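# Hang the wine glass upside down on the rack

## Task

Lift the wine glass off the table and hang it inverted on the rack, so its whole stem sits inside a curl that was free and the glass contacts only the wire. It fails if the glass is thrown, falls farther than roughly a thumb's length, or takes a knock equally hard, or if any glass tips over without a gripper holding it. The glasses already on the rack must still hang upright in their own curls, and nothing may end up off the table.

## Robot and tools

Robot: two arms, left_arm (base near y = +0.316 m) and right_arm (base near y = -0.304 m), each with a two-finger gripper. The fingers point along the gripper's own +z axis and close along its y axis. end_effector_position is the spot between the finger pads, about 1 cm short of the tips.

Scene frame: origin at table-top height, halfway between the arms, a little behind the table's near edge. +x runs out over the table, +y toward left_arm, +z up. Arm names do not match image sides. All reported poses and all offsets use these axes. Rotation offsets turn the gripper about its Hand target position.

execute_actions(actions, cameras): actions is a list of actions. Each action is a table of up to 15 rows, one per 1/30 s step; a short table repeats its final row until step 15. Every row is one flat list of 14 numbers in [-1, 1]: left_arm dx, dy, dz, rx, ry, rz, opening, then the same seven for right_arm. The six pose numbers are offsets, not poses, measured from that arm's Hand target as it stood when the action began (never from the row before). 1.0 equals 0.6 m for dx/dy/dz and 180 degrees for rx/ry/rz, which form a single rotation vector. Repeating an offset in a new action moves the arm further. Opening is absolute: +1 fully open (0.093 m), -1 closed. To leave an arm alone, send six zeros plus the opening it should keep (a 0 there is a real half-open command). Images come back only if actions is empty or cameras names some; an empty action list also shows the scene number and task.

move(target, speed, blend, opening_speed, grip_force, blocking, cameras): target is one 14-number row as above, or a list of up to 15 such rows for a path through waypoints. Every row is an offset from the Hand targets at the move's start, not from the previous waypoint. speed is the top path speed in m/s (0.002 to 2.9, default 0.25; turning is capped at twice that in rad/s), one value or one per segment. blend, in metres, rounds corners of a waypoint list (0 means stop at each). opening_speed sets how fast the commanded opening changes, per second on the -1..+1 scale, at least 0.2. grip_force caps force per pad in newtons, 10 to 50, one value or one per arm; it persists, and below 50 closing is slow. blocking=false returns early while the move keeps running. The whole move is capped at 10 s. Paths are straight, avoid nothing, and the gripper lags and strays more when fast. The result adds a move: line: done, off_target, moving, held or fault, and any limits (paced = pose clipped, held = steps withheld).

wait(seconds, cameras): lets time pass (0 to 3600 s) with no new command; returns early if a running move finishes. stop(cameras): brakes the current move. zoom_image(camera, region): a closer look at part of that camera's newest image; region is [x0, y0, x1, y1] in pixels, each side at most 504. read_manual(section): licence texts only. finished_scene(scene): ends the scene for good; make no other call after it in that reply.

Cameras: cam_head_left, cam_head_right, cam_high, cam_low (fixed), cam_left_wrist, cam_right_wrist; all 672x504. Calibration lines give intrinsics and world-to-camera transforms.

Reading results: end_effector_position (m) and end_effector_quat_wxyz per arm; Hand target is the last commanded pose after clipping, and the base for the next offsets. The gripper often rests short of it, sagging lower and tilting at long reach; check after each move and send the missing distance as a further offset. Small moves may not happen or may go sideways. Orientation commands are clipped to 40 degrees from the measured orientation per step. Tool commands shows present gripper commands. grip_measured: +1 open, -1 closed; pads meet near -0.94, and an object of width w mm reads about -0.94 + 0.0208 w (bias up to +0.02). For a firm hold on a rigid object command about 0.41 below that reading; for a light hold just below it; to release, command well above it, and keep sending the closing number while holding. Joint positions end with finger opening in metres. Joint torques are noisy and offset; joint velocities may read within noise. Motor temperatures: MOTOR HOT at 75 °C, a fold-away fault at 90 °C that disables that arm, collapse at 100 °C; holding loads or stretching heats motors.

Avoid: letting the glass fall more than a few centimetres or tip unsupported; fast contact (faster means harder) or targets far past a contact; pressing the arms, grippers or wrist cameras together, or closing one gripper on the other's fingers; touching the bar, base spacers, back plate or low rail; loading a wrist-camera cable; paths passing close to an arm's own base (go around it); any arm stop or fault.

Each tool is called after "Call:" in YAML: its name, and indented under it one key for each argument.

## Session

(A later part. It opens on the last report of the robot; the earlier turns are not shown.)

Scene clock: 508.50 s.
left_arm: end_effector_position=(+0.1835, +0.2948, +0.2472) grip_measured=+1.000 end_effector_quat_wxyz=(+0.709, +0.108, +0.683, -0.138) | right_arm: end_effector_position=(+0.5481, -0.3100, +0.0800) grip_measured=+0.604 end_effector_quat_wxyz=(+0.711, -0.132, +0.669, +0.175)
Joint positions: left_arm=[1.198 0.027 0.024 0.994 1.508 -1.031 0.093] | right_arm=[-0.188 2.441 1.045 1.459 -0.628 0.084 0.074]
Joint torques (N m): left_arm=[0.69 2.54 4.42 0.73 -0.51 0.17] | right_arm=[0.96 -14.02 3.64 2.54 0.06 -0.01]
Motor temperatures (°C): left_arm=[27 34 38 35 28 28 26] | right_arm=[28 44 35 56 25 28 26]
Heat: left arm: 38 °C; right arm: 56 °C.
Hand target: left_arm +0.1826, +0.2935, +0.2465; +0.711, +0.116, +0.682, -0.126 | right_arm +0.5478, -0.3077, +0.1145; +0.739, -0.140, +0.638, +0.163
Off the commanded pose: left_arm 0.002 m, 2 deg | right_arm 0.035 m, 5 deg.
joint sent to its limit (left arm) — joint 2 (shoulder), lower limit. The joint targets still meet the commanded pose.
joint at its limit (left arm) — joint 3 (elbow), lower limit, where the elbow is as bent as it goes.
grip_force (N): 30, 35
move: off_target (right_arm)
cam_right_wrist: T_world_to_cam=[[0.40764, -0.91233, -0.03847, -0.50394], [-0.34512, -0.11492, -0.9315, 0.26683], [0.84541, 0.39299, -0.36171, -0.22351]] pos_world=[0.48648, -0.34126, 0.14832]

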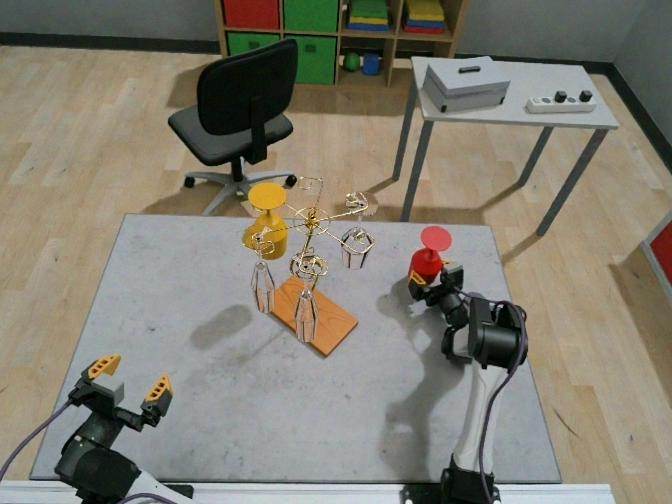

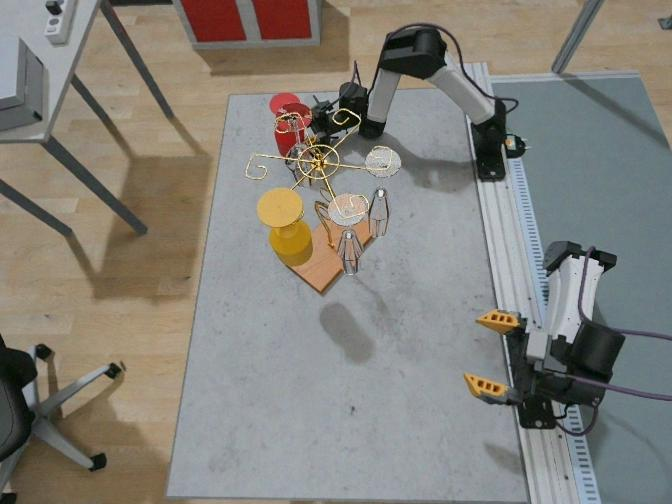

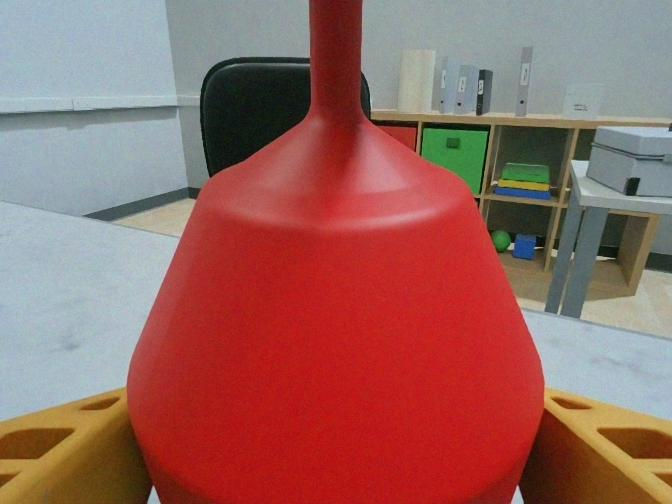

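Call:
move:
  target:
    - [0,0,0,0,0,0,1,-0.1,0.03,0.12,-0.007,0.015,0,0.05]
    - [0,0,0,0,0,0,1,-0.218,0.175,0.276,-0.014,0.03,0,0.05]
  speed: 0.15
  blend: [0.03,0]
  cameras: ["cam_head_right","cam_head_left","cam_high","cam_low"]

Scene clock: 523.13 s.
left_arm: end_effector_position=(+0.1835, +0.2948, +0.2472) grip_measured=+1.000 end_effector_quat_wxyz=(+0.709, +0.108, +0.683, -0.138) | right_arm: end_effector_position=(+0.4178, -0.2034, +0.2518) grip_measured=+0.604 end_effector_quat_wxyz=(+0.677, -0.143, +0.703, +0.165)
Joint positions: left_arm=[1.198 0.027 0.024 0.994 1.508 -1.031 0.093] | right_arm=[0.122 1.38 0.637 0.692 -0.323 0.022 0.074]
Joint torques (N m): left_arm=[0.7 2.52 4.44 0.73 -0.5 0.16] | right_arm=[0.66 -7.2 9.22 2.39 0.01 -0.23]
Motor temperatures (°C): left_arm=[27 34 38 35 28 28 26] | right_arm=[28 49 34 53 25 28 26]
Heat: left arm: 38 °C; right arm: 53 °C.
Hand target: left_arm +0.1826, +0.2935, +0.2465; +0.711, +0.116, +0.682, -0.126 | right_arm +0.4170, -0.2029, +0.2803; +0.705, -0.149, +0.676, +0.156
Off the commanded pose: left_arm 0.002 m, 2 deg | right_arm 0.028 m, 5 deg.
joint sent to its limit (left arm) — joint 2 (shoulder), lower limit. The joint targets still meet the commanded pose.
joint at its limit (left arm) — joint 3 (elbow), lower limit, where the elbow is as bent as it goes.
grip_force (N): 30, 35
move: off_target (right_arm)
Images, in order (width x height): cam_head_left 672x504, cam_head_right 672x504, cam_high 672x504, cam_low 672x504.

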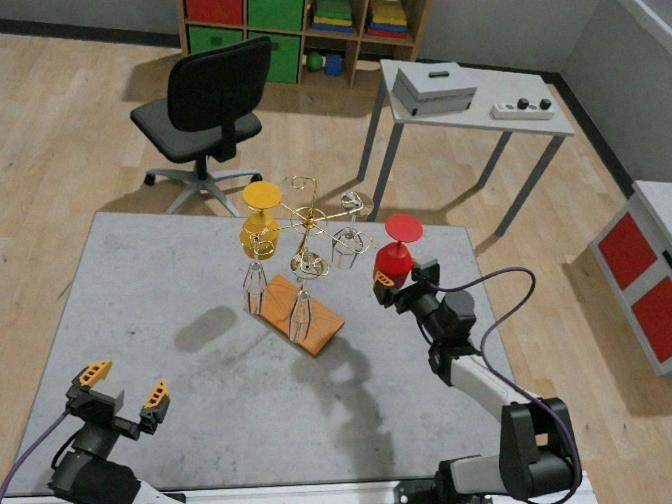

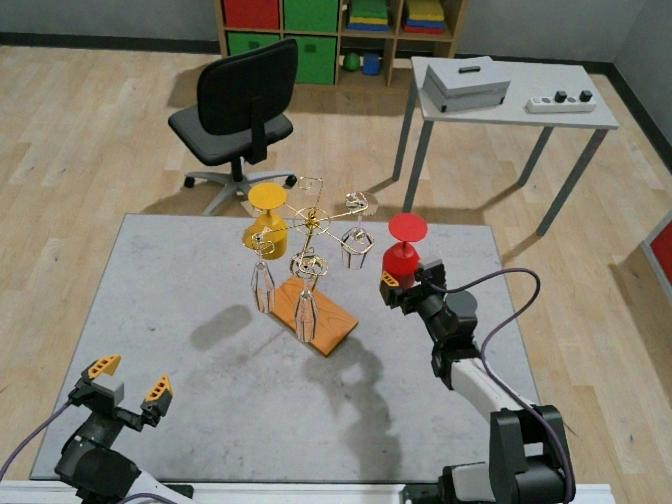

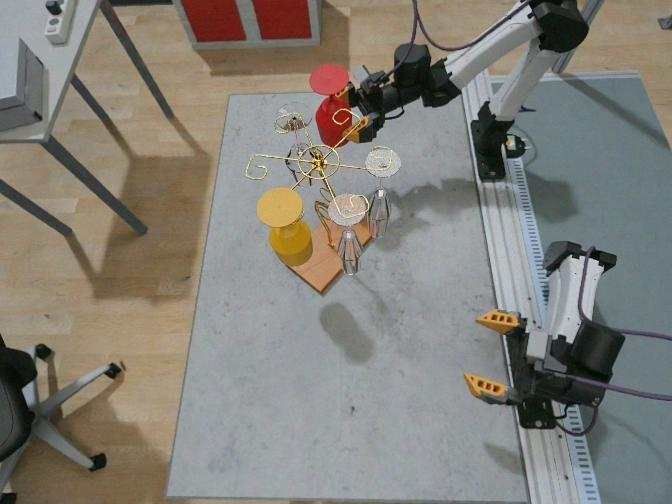

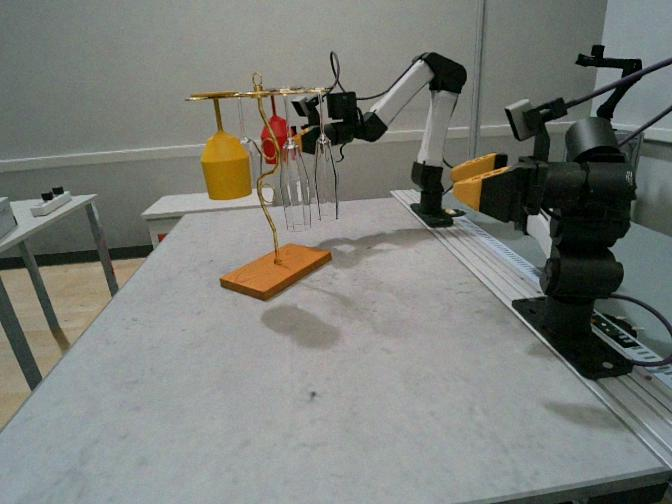

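Call:
move:
  target: [0,0,0,0,0,0,1,-0.031,0.053,0.017,0.007,-0.015,0,0.05]
  speed: 0.1
  cameras: ["cam_head_right","cam_head_left","cam_high","cam_low"]

Call:
zoom_image:
  camera: "cam_head_right"
  region: [280, 160, 460, 300]

Call:
zoom_image:
  camera: "cam_low"
  region: [180, 60, 380, 260]

Call:
zoom_image:
  camera: "cam_high"
  region: [250, 50, 430, 190]

Call:
zoom_image:
  camera: "cam_head_left"
  region: [280, 160, 460, 300]

Scene clock: 530.47 s.
left_arm: end_effector_position=(+0.1835, +0.2948, +0.2472) grip_measured=+1.000 end_effector_quat_wxyz=(+0.709, +0.108, +0.683, -0.138) | right_arm: end_effector_position=(+0.4027, -0.1705, +0.2694) grip_measured=+0.604 end_effector_quat_wxyz=(+0.696, -0.145, +0.684, +0.163)
Joint positions: left_arm=[1.198 0.027 0.024 0.994 1.508 -1.031 0.093] | right_arm=[0.257 1.329 0.623 0.71 -0.188 0.022 0.074]
Joint torques (N m): left_arm=[0.72 2.52 4.44 0.73 -0.51 0.17] | right_arm=[0.76 -6.38 6.84 2.71 0.03 -0.18]
Heat: left arm: 38 °C; right arm: 52 °C.
Hand target: left_arm +0.1826, +0.2935, +0.2465; +0.711, +0.116, +0.682, -0.126 | right_arm +0.3983, -0.1711, +0.2904; +0.722, -0.145, +0.657, +0.160
Off the commanded pose: left_arm 0.002 m, 2 deg | right_arm 0.022 m, 4 deg.
joint sent to its limit (left arm) — joint 2 (shoulder), lower limit. The joint targets still meet the commanded pose.
joint at its limit (left arm) — joint 3 (elbow), lower limit, where the elbow is as bent as it goes.
grip_force (N): 30, 35
move: off_target (right_arm)
Images, in order (width x height): cam_head_left 672x504, cam_head_right 672x504, cam_high 672x504, cam_low 672x504.

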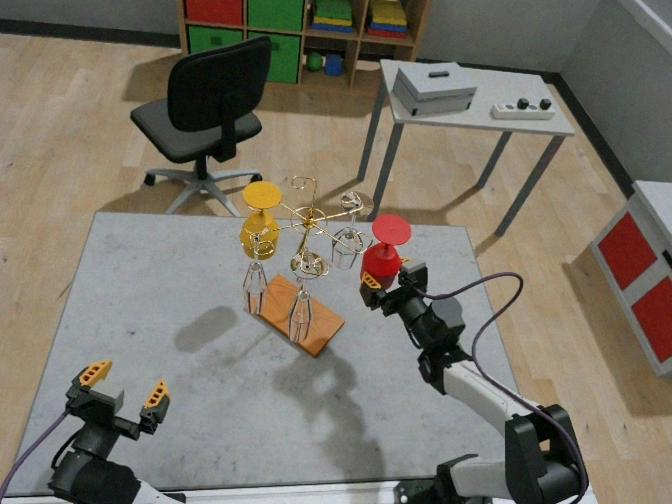

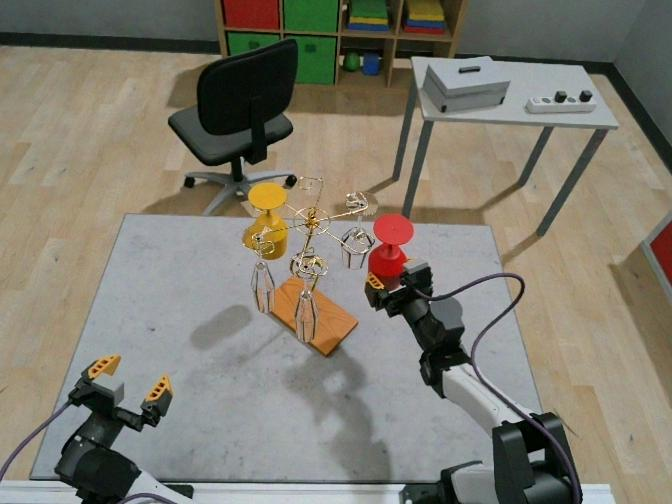

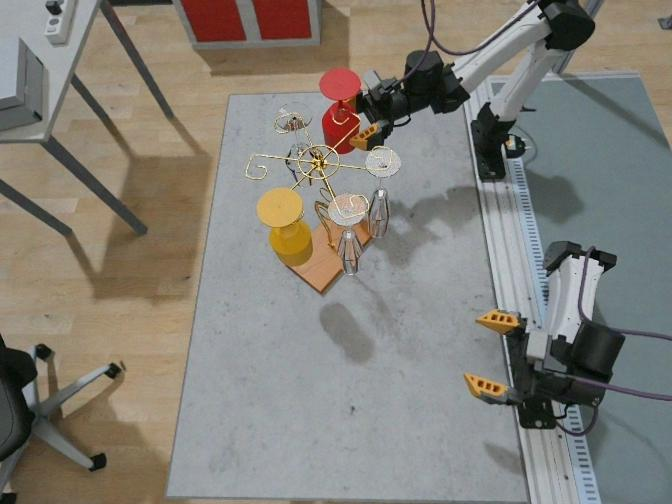

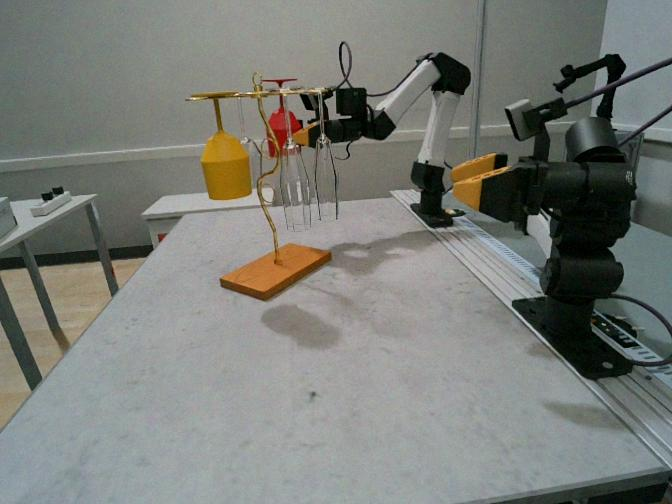

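Scaled by 2.800 from the camera's image (finer frame: 960x720).

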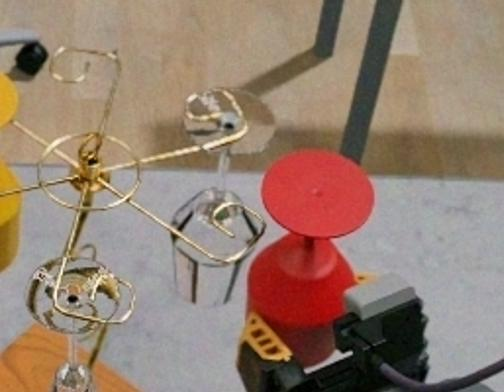

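Scaled by 2.520 from the camera's image (finer frame: 960x720).

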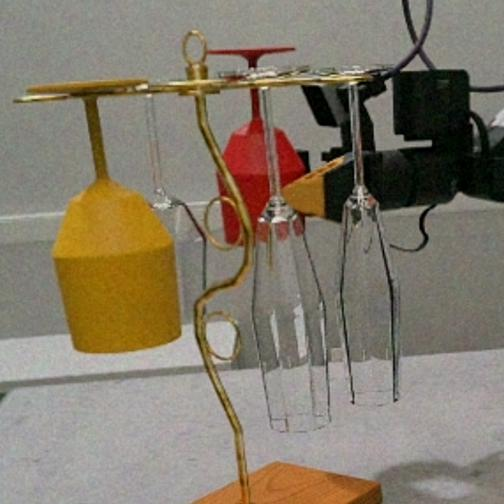

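Scaled by 2.800 from the camera's image (finer frame: 960x720).

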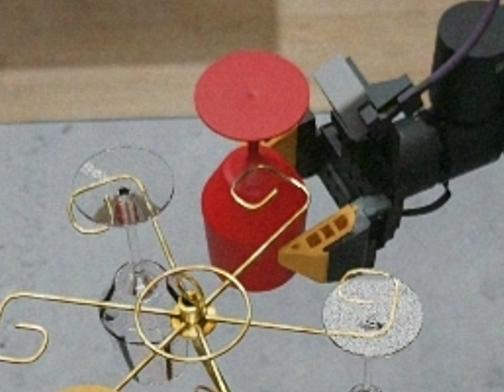

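Scaled by 2.800 from the camera's image (finer frame: 960x720).

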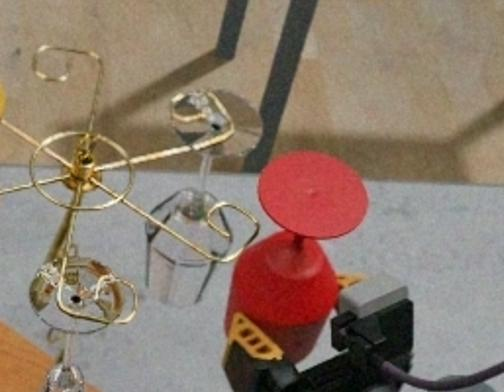

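Call:
move:
  target:
    - [0,0,0,0,0,0,1,0.027,0.062,-0.003,0,0,0,0.05]
  speed: 0.08
  cameras: ["cam_head_right","cam_head_left","cam_high","cam_low"]

Call:
zoom_image:
  camera: "cam_head_right"
  region: [280, 160, 460, 300]

Call:
zoom_image:
  camera: "cam_head_left"
  region: [280, 160, 460, 300]

Call:
zoom_image:
  camera: "cam_high"
  region: [250, 50, 430, 190]

Call:
zoom_image:
  camera: "cam_low"
  region: [180, 60, 380, 260]

Scene clock: 539.23 s.
left_arm: end_effector_position=(+0.1835, +0.2948, +0.2472) grip_measured=+1.000 end_effector_quat_wxyz=(+0.709, +0.108, +0.683, -0.138) | right_arm: end_effector_position=(+0.4092, -0.1374, +0.2630) grip_measured=+0.604 end_effector_quat_wxyz=(+0.694, -0.147, +0.686, +0.160)
Joint positions: left_arm=[1.198 0.027 0.024 0.994 1.508 -1.031 0.093] | right_arm=[0.37 1.411 0.662 0.745 -0.073 0.016 0.074]
Joint torques (N m): left_arm=[0.73 2.54 4.45 0.73 -0.51 0.16] | right_arm=[0.9 -4.18 10.25 2.74 0.02 -0.19]
Heat: left arm: 38 °C; right arm: 52 °C.
Hand target: left_arm +0.1826, +0.2935, +0.2465; +0.711, +0.116, +0.682, -0.126 | right_arm +0.4146, -0.1338, +0.2886; +0.722, -0.145, +0.657, +0.160
Off the commanded pose: left_arm 0.002 m, 2 deg | right_arm 0.026 m, 5 deg.
joint sent to its limit (left arm) — joint 2 (shoulder), lower limit. The joint targets still meet the commanded pose.
joint at its limit (left arm) — joint 3 (elbow), lower limit, where the elbow is as bent as it goes.
grip_force (N): 30, 35
move: off_target (right_arm)
Images, in order (width x height): cam_head_left 672x504, cam_head_right 672x504, cam_high 672x504, cam_low 672x504.

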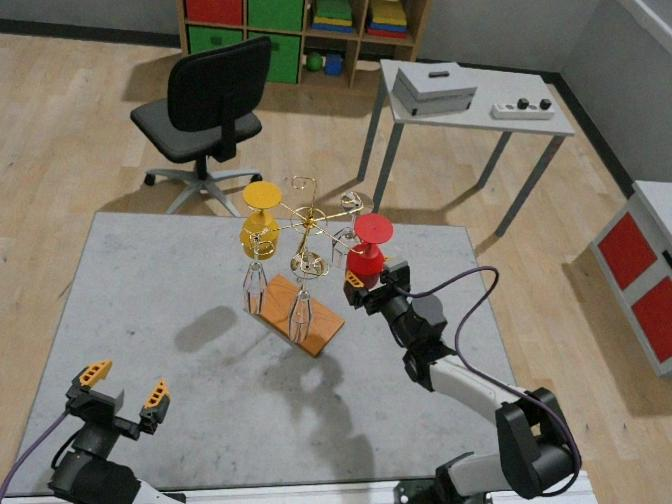

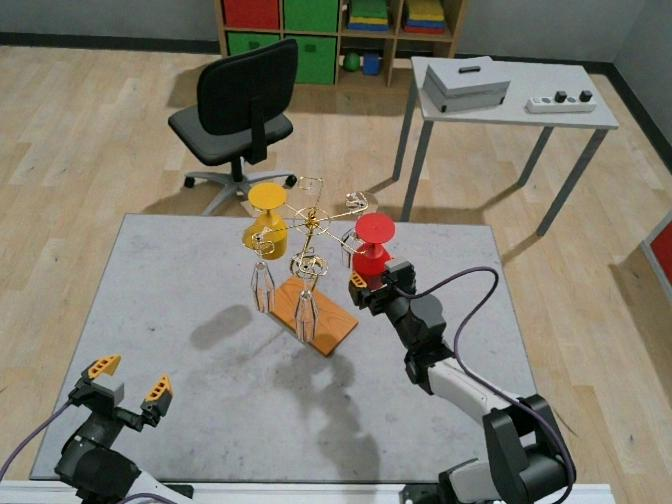

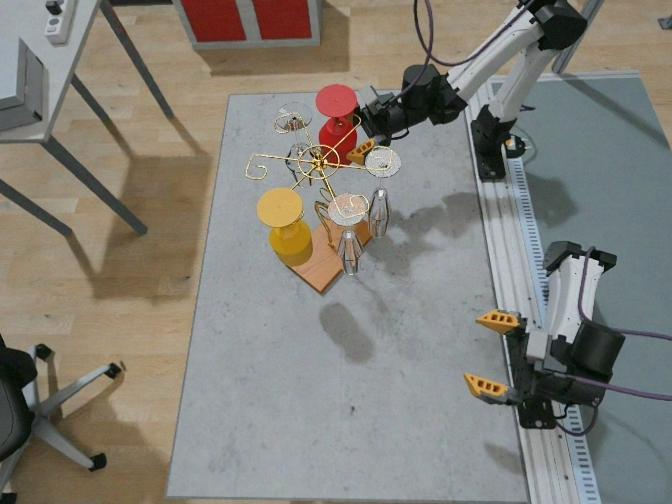

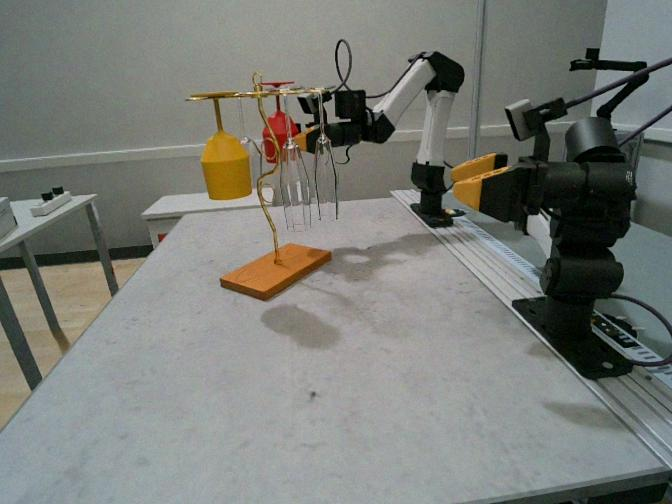

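Scaled by 2.800 from the camera's image (finer frame: 960x720).

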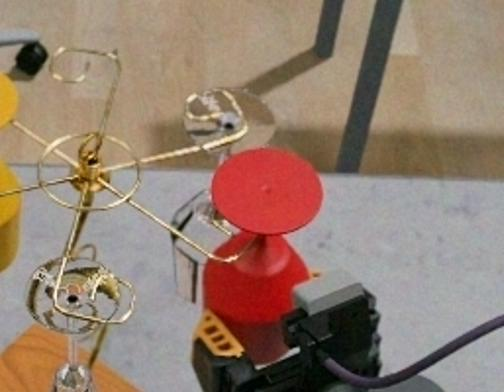

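Scaled by 2.800 from the camera's image (finer frame: 960x720).

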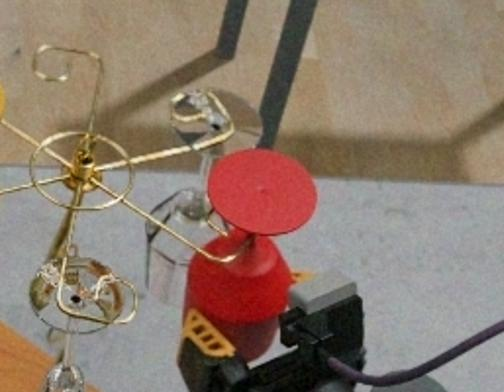

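Scaled by 2.800 from the camera's image (finer frame: 960x720).

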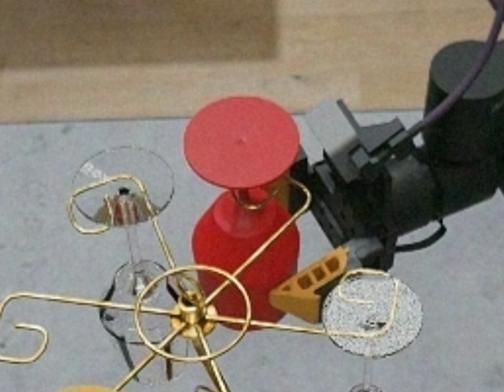

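Scaled by 2.520 from the camera's image (finer frame: 960x720).

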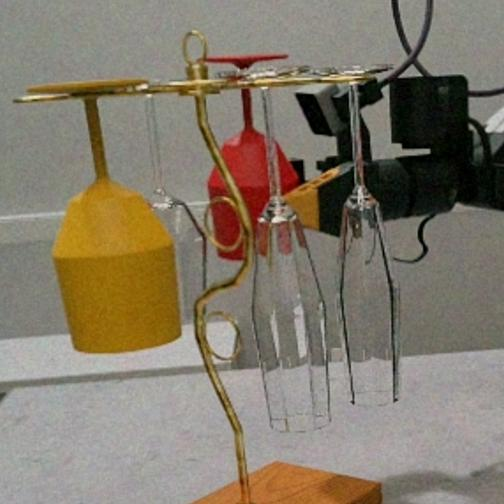

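Call:
move:
  target:
    - [0,0,0,0,0,0,1,0.024,0.014,0,0,0,0,0.05]
    - [0,0,0,0,0,0,1,0.024,0.048,0,0,0,0,0.05]
  speed: 0.08
  cameras: ["cam_head_right","cam_head_left","cam_high","cam_low"]

Call:
zoom_image:
  camera: "cam_head_right"
  region: [280, 160, 460, 300]

Call:
zoom_image:
  camera: "cam_head_left"
  region: [280, 160, 460, 300]

Call:
zoom_image:
  camera: "cam_high"
  region: [250, 50, 430, 190]

Call:
zoom_image:
  camera: "cam_low"
  region: [180, 60, 380, 260]

Scene clock: 546.73 s.
left_arm: end_effector_position=(+0.1835, +0.2948, +0.2472) grip_measured=+1.000 end_effector_quat_wxyz=(+0.709, +0.108, +0.683, -0.138) | right_arm: end_effector_position=(+0.4233, -0.1084, +0.2631) grip_measured=+0.604 end_effector_quat_wxyz=(+0.694, -0.150, +0.686, +0.159)
Joint positions: left_arm=[1.198 0.027 0.024 0.994 1.508 -1.031 0.093] | right_arm=[0.443 1.51 0.747 0.758 -0.004 0.01 0.074]
Joint torques (N m): left_arm=[0.72 2.55 4.46 0.73 -0.51 0.17] | right_arm=[0.83 -4.98 10.21 2.74 0.01 -0.19]
Heat: left arm: 38 °C; right arm: 53 °C.
Hand target: left_arm +0.1826, +0.2935, +0.2465; +0.711, +0.116, +0.682, -0.126 | right_arm +0.4289, -0.1050, +0.2886; +0.722, -0.145, +0.657, +0.160
Off the commanded pose: left_arm 0.002 m, 2 deg | right_arm 0.026 m, 5 deg.
joint sent to its limit (left arm) — joint 2 (shoulder), lower limit. The joint targets still meet the commanded pose.
joint at its limit (left arm) — joint 3 (elbow), lower limit, where the elbow is as bent as it goes.
grip_force (N): 30, 35
move: off_target (right_arm)
Images, in order (width x height): cam_head_left 672x504, cam_head_right 672x504, cam_high 672x504, cam_low 672x504.

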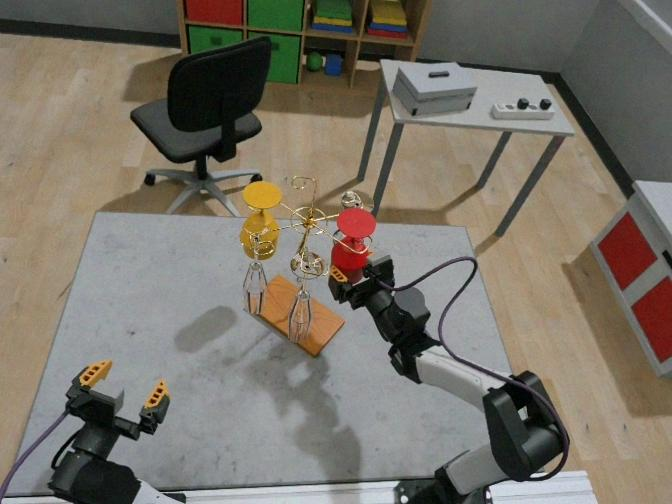

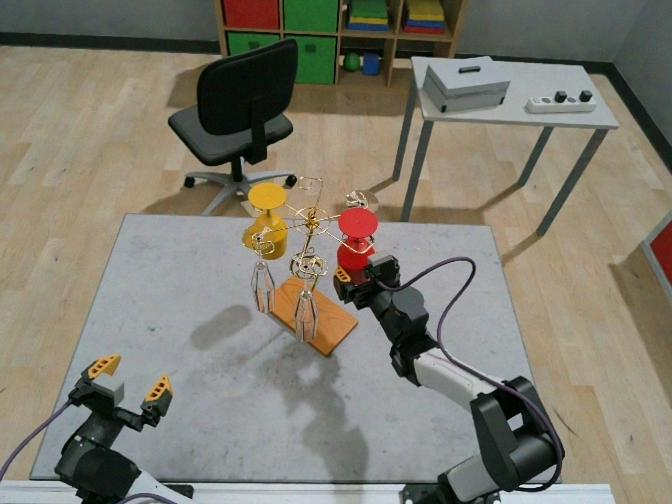

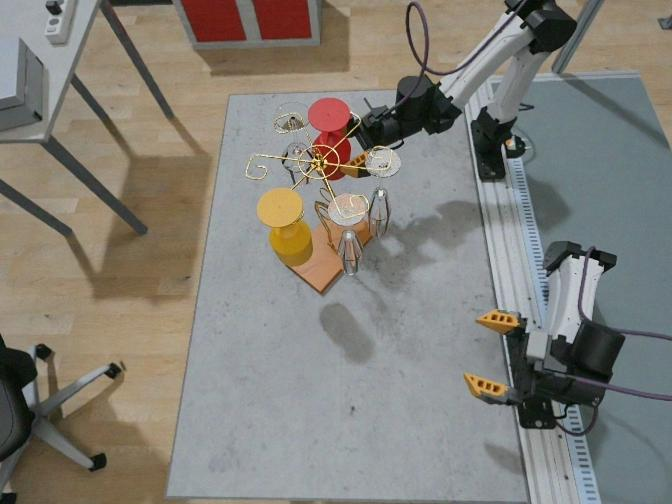

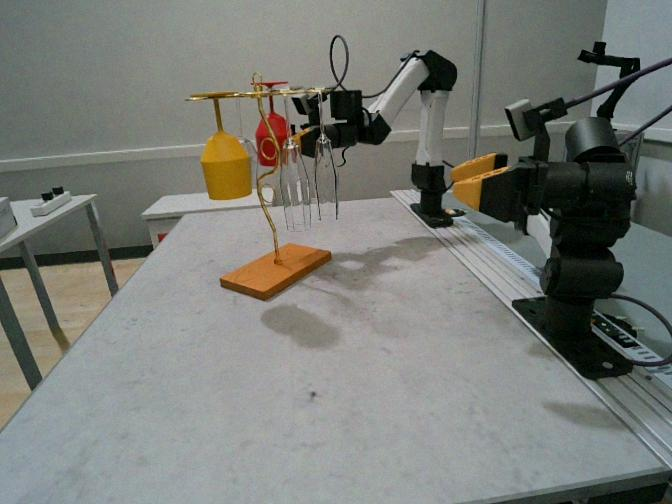

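Scaled by 2.800 from the camera's image (finer frame: 960x720).

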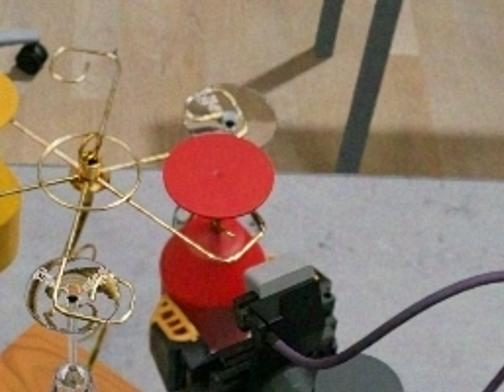

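Scaled by 2.800 from the camera's image (finer frame: 960x720).

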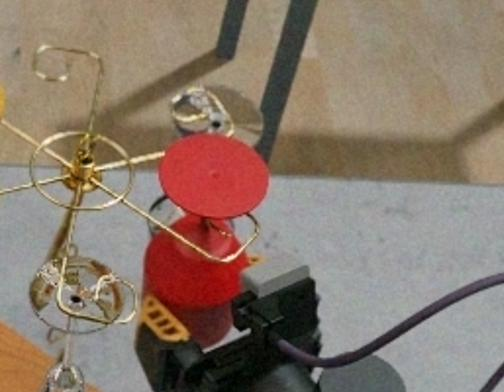

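Scaled by 2.800 from the camera's image (finer frame: 960x720).

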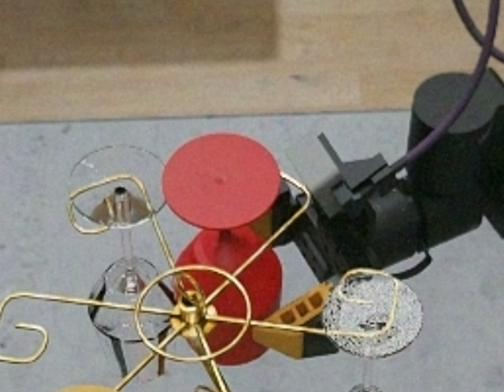

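Scaled by 2.520 from the camera's image (finer frame: 960x720).

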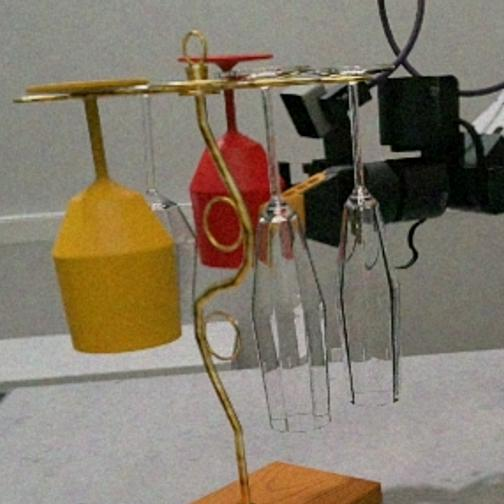

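Call:
move:
  target:
    - [0,0,0,0,0,0,1,-0.03,0.024,0,0,0,0,0.05]
    - [0,0,0,0,0,0,1,-0.051,0.033,0,0,0,0,0.05]
  speed: 0.08
  cameras: ["cam_head_right","cam_head_left","cam_high","cam_low"]

Call:
zoom_image:
  camera: "cam_head_right"
  region: [280, 160, 460, 300]

Call:
zoom_image:
  camera: "cam_head_left"
  region: [280, 160, 460, 300]

Call:
zoom_image:
  camera: "cam_high"
  region: [250, 50, 430, 190]

Call:
zoom_image:
  camera: "cam_low"
  region: [180, 60, 380, 260]

Scene clock: 557.20 s.
left_arm: end_effector_position=(+0.1835, +0.2948, +0.2472) grip_measured=+1.000 end_effector_quat_wxyz=(+0.709, +0.108, +0.683, -0.138) | right_arm: end_effector_position=(+0.4038, -0.0831, +0.2646) grip_measured=+0.604 end_effector_quat_wxyz=(+0.697, -0.153, +0.683, +0.155)
Joint positions: left_arm=[1.198 0.027 0.024 0.994 1.508 -1.031 0.093] | right_arm=[0.551 1.488 0.73 0.758 0.106 0 0.074]
Joint torques (N m): left_arm=[0.72 2.54 4.45 0.73 -0.51 0.16] | right_arm=[0.69 -8.14 6.68 2.66 0.01 -0.16]
Motor temperatures (°C): left_arm=[27 33 37 34 28 28 26] | right_arm=[28 44 37 52 25 28 26]
Heat: left arm: 37 °C; right arm: 52 °C.
Hand target: left_arm +0.1826, +0.2935, +0.2465; +0.711, +0.116, +0.682, -0.126 | right_arm +0.3983, -0.0852, +0.2886; +0.722, -0.145, +0.657, +0.160
Off the commanded pose: left_arm 0.002 m, 2 deg | right_arm 0.025 m, 4 deg.
joint sent to its limit (left arm) — joint 2 (shoulder), lower limit. The joint targets still meet the commanded pose.
joint at its limit (left arm) — joint 3 (elbow), lower limit, where the elbow is as bent as it goes.
grip_force (N): 30, 35
move: off_target (right_arm)
Images, in order (width x height): cam_head_left 672x504, cam_head_right 672x504, cam_high 672x504, cam_low 672x504.

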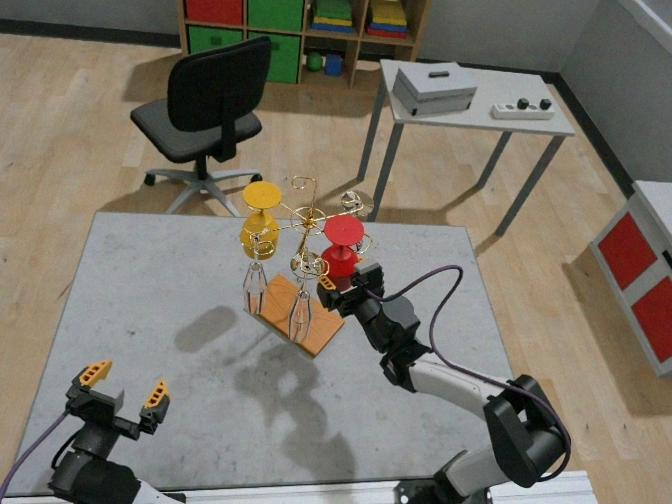

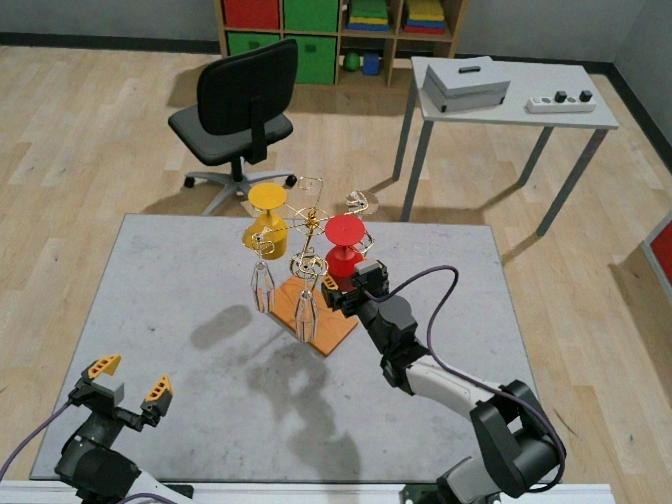

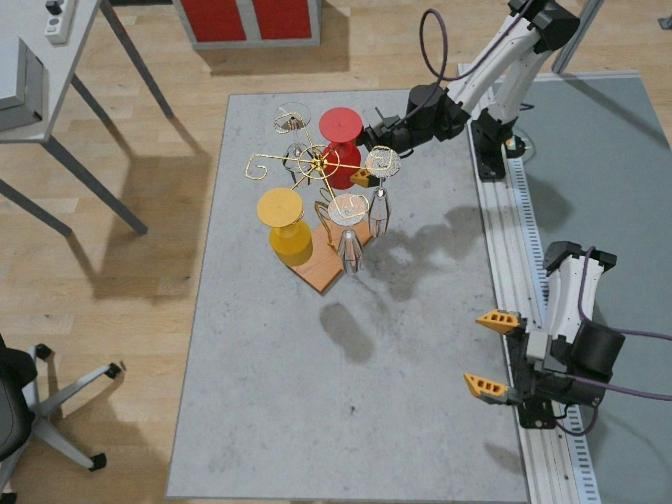

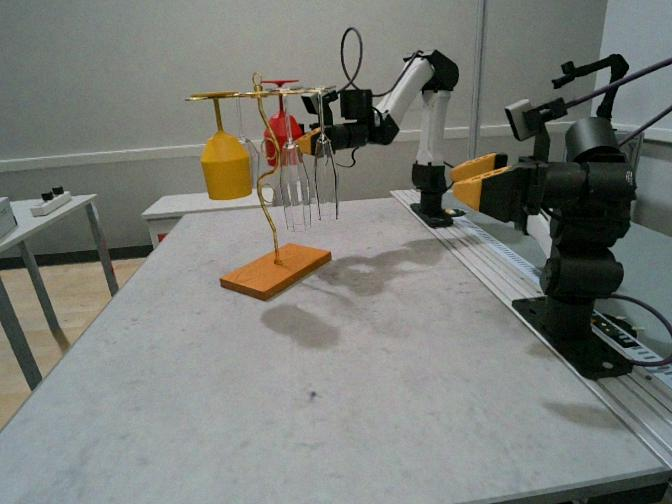

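Scaled by 2.800 from the camera's image (finer frame: 960x720).

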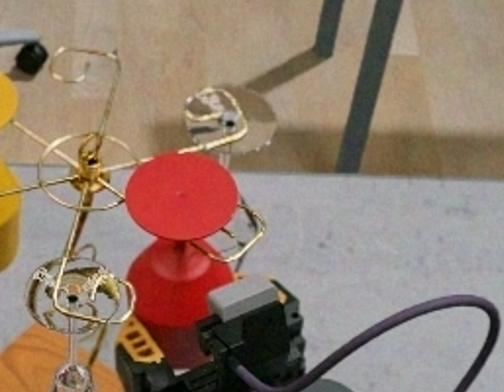

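Scaled by 2.800 from the camera's image (finer frame: 960x720).

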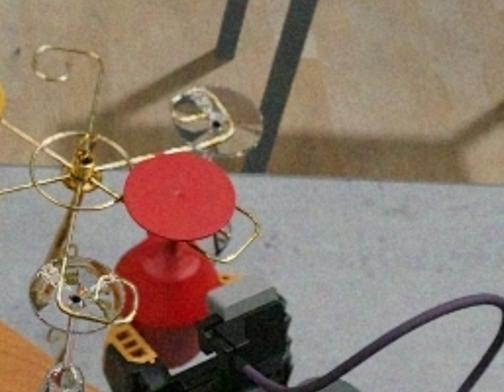

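Scaled by 2.800 from the camera's image (finer frame: 960x720).

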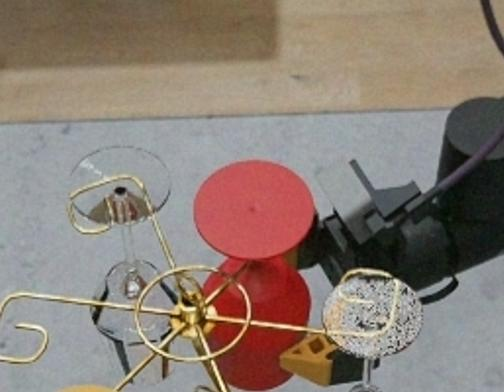

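Scaled by 2.520 from the camera's image (finer frame: 960x720).

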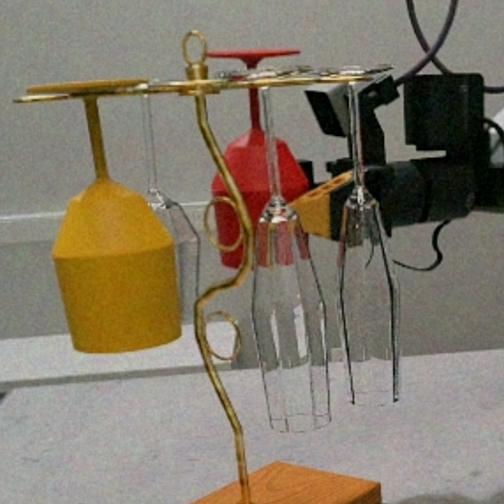

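Call:
move:
  target: [0,0,0,0,0,0,1,-0.0445,-0.0515,-0.004,0,0,0,0.05]
  speed: 0.05
  cameras: ["cam_head_right","cam_head_left","cam_high","cam_low"]

Call:
zoom_image:
  camera: "cam_head_right"
  region: [280, 160, 460, 300]

Call:
zoom_image:
  camera: "cam_head_left"
  region: [280, 160, 460, 300]

Call:
zoom_image:
  camera: "cam_high"
  region: [250, 50, 430, 190]

Call:
zoom_image:
  camera: "cam_low"
  region: [180, 60, 380, 260]

Scene clock: 563.33 s.
left_arm: end_effector_position=(+0.1835, +0.2948, +0.2472) grip_measured=+1.000 end_effector_quat_wxyz=(+0.709, +0.108, +0.683, -0.138) | right_arm: end_effector_position=(+0.3750, -0.1121, +0.2710) grip_measured=+0.604 end_effector_quat_wxyz=(+0.706, -0.148, +0.674, +0.156)
Joint positions: left_arm=[1.198 0.027 0.024 0.994 1.508 -1.031 0.093] | right_arm=[0.516 1.321 0.598 0.751 0.076 0 0.074]
Joint torques (N m): left_arm=[0.69 2.52 4.42 0.73 -0.51 0.16] | right_arm=[-0.53 -6.34 6.71 2.46 -0.18 -0.13]
Heat: left arm: 37 °C; right arm: 52 °C.
Hand target: left_arm +0.1826, +0.2935, +0.2465; +0.711, +0.116, +0.682, -0.126 | right_arm +0.3716, -0.1161, +0.2862; +0.722, -0.145, +0.657, +0.160
Off the commanded pose: left_arm 0.002 m, 2 deg | right_arm 0.016 m, 3 deg.
joint sent to its limit (left arm) — joint 2 (shoulder), lower limit. The joint targets still meet the commanded pose.
joint at its limit (left arm) — joint 3 (elbow), lower limit, where the elbow is as bent as it goes.
grip_force (N): 30, 35
move: off_target (right_arm)
Images, in order (width x height): cam_head_left 672x504, cam_head_right 672x504, cam_high 672x504, cam_low 672x504.

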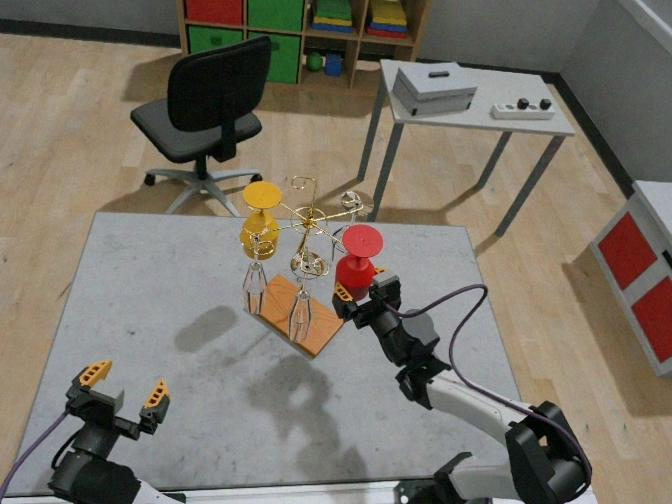

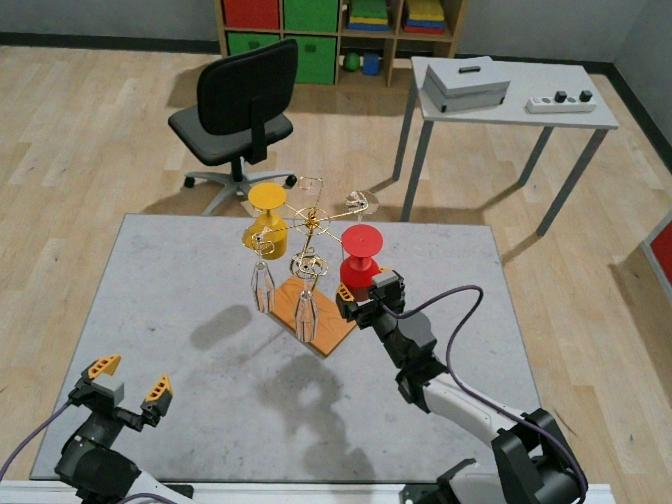

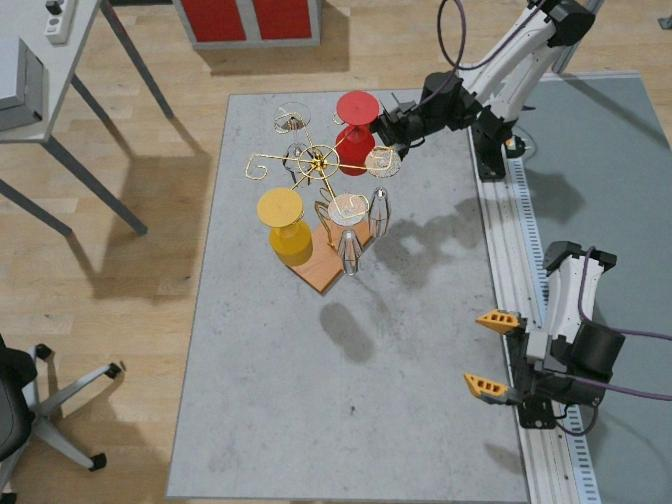

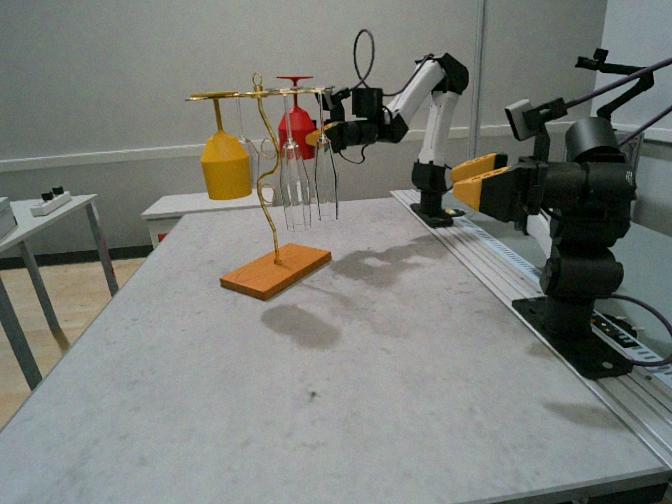

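Scaled by 2.800 from the camera's image (finer frame: 960x720).

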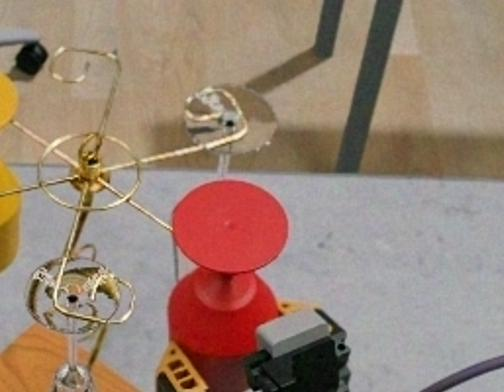

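Scaled by 2.800 from the camera's image (finer frame: 960x720).

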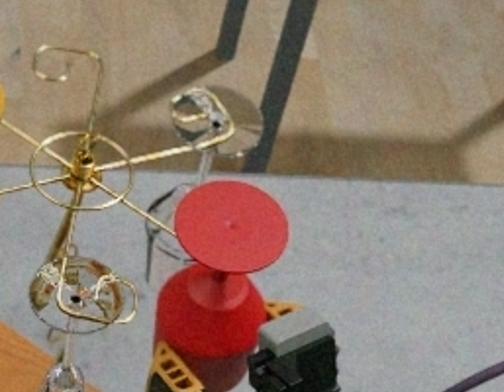

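Scaled by 2.800 from the camera's image (finer frame: 960x720).

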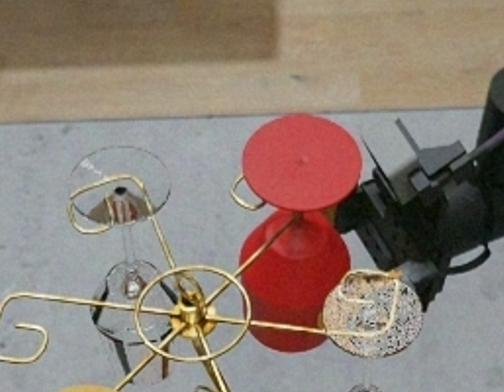

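Scaled by 2.520 from the camera's image (finer frame: 960x720).

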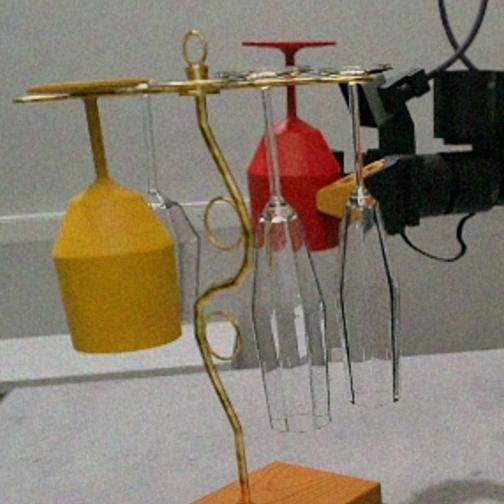

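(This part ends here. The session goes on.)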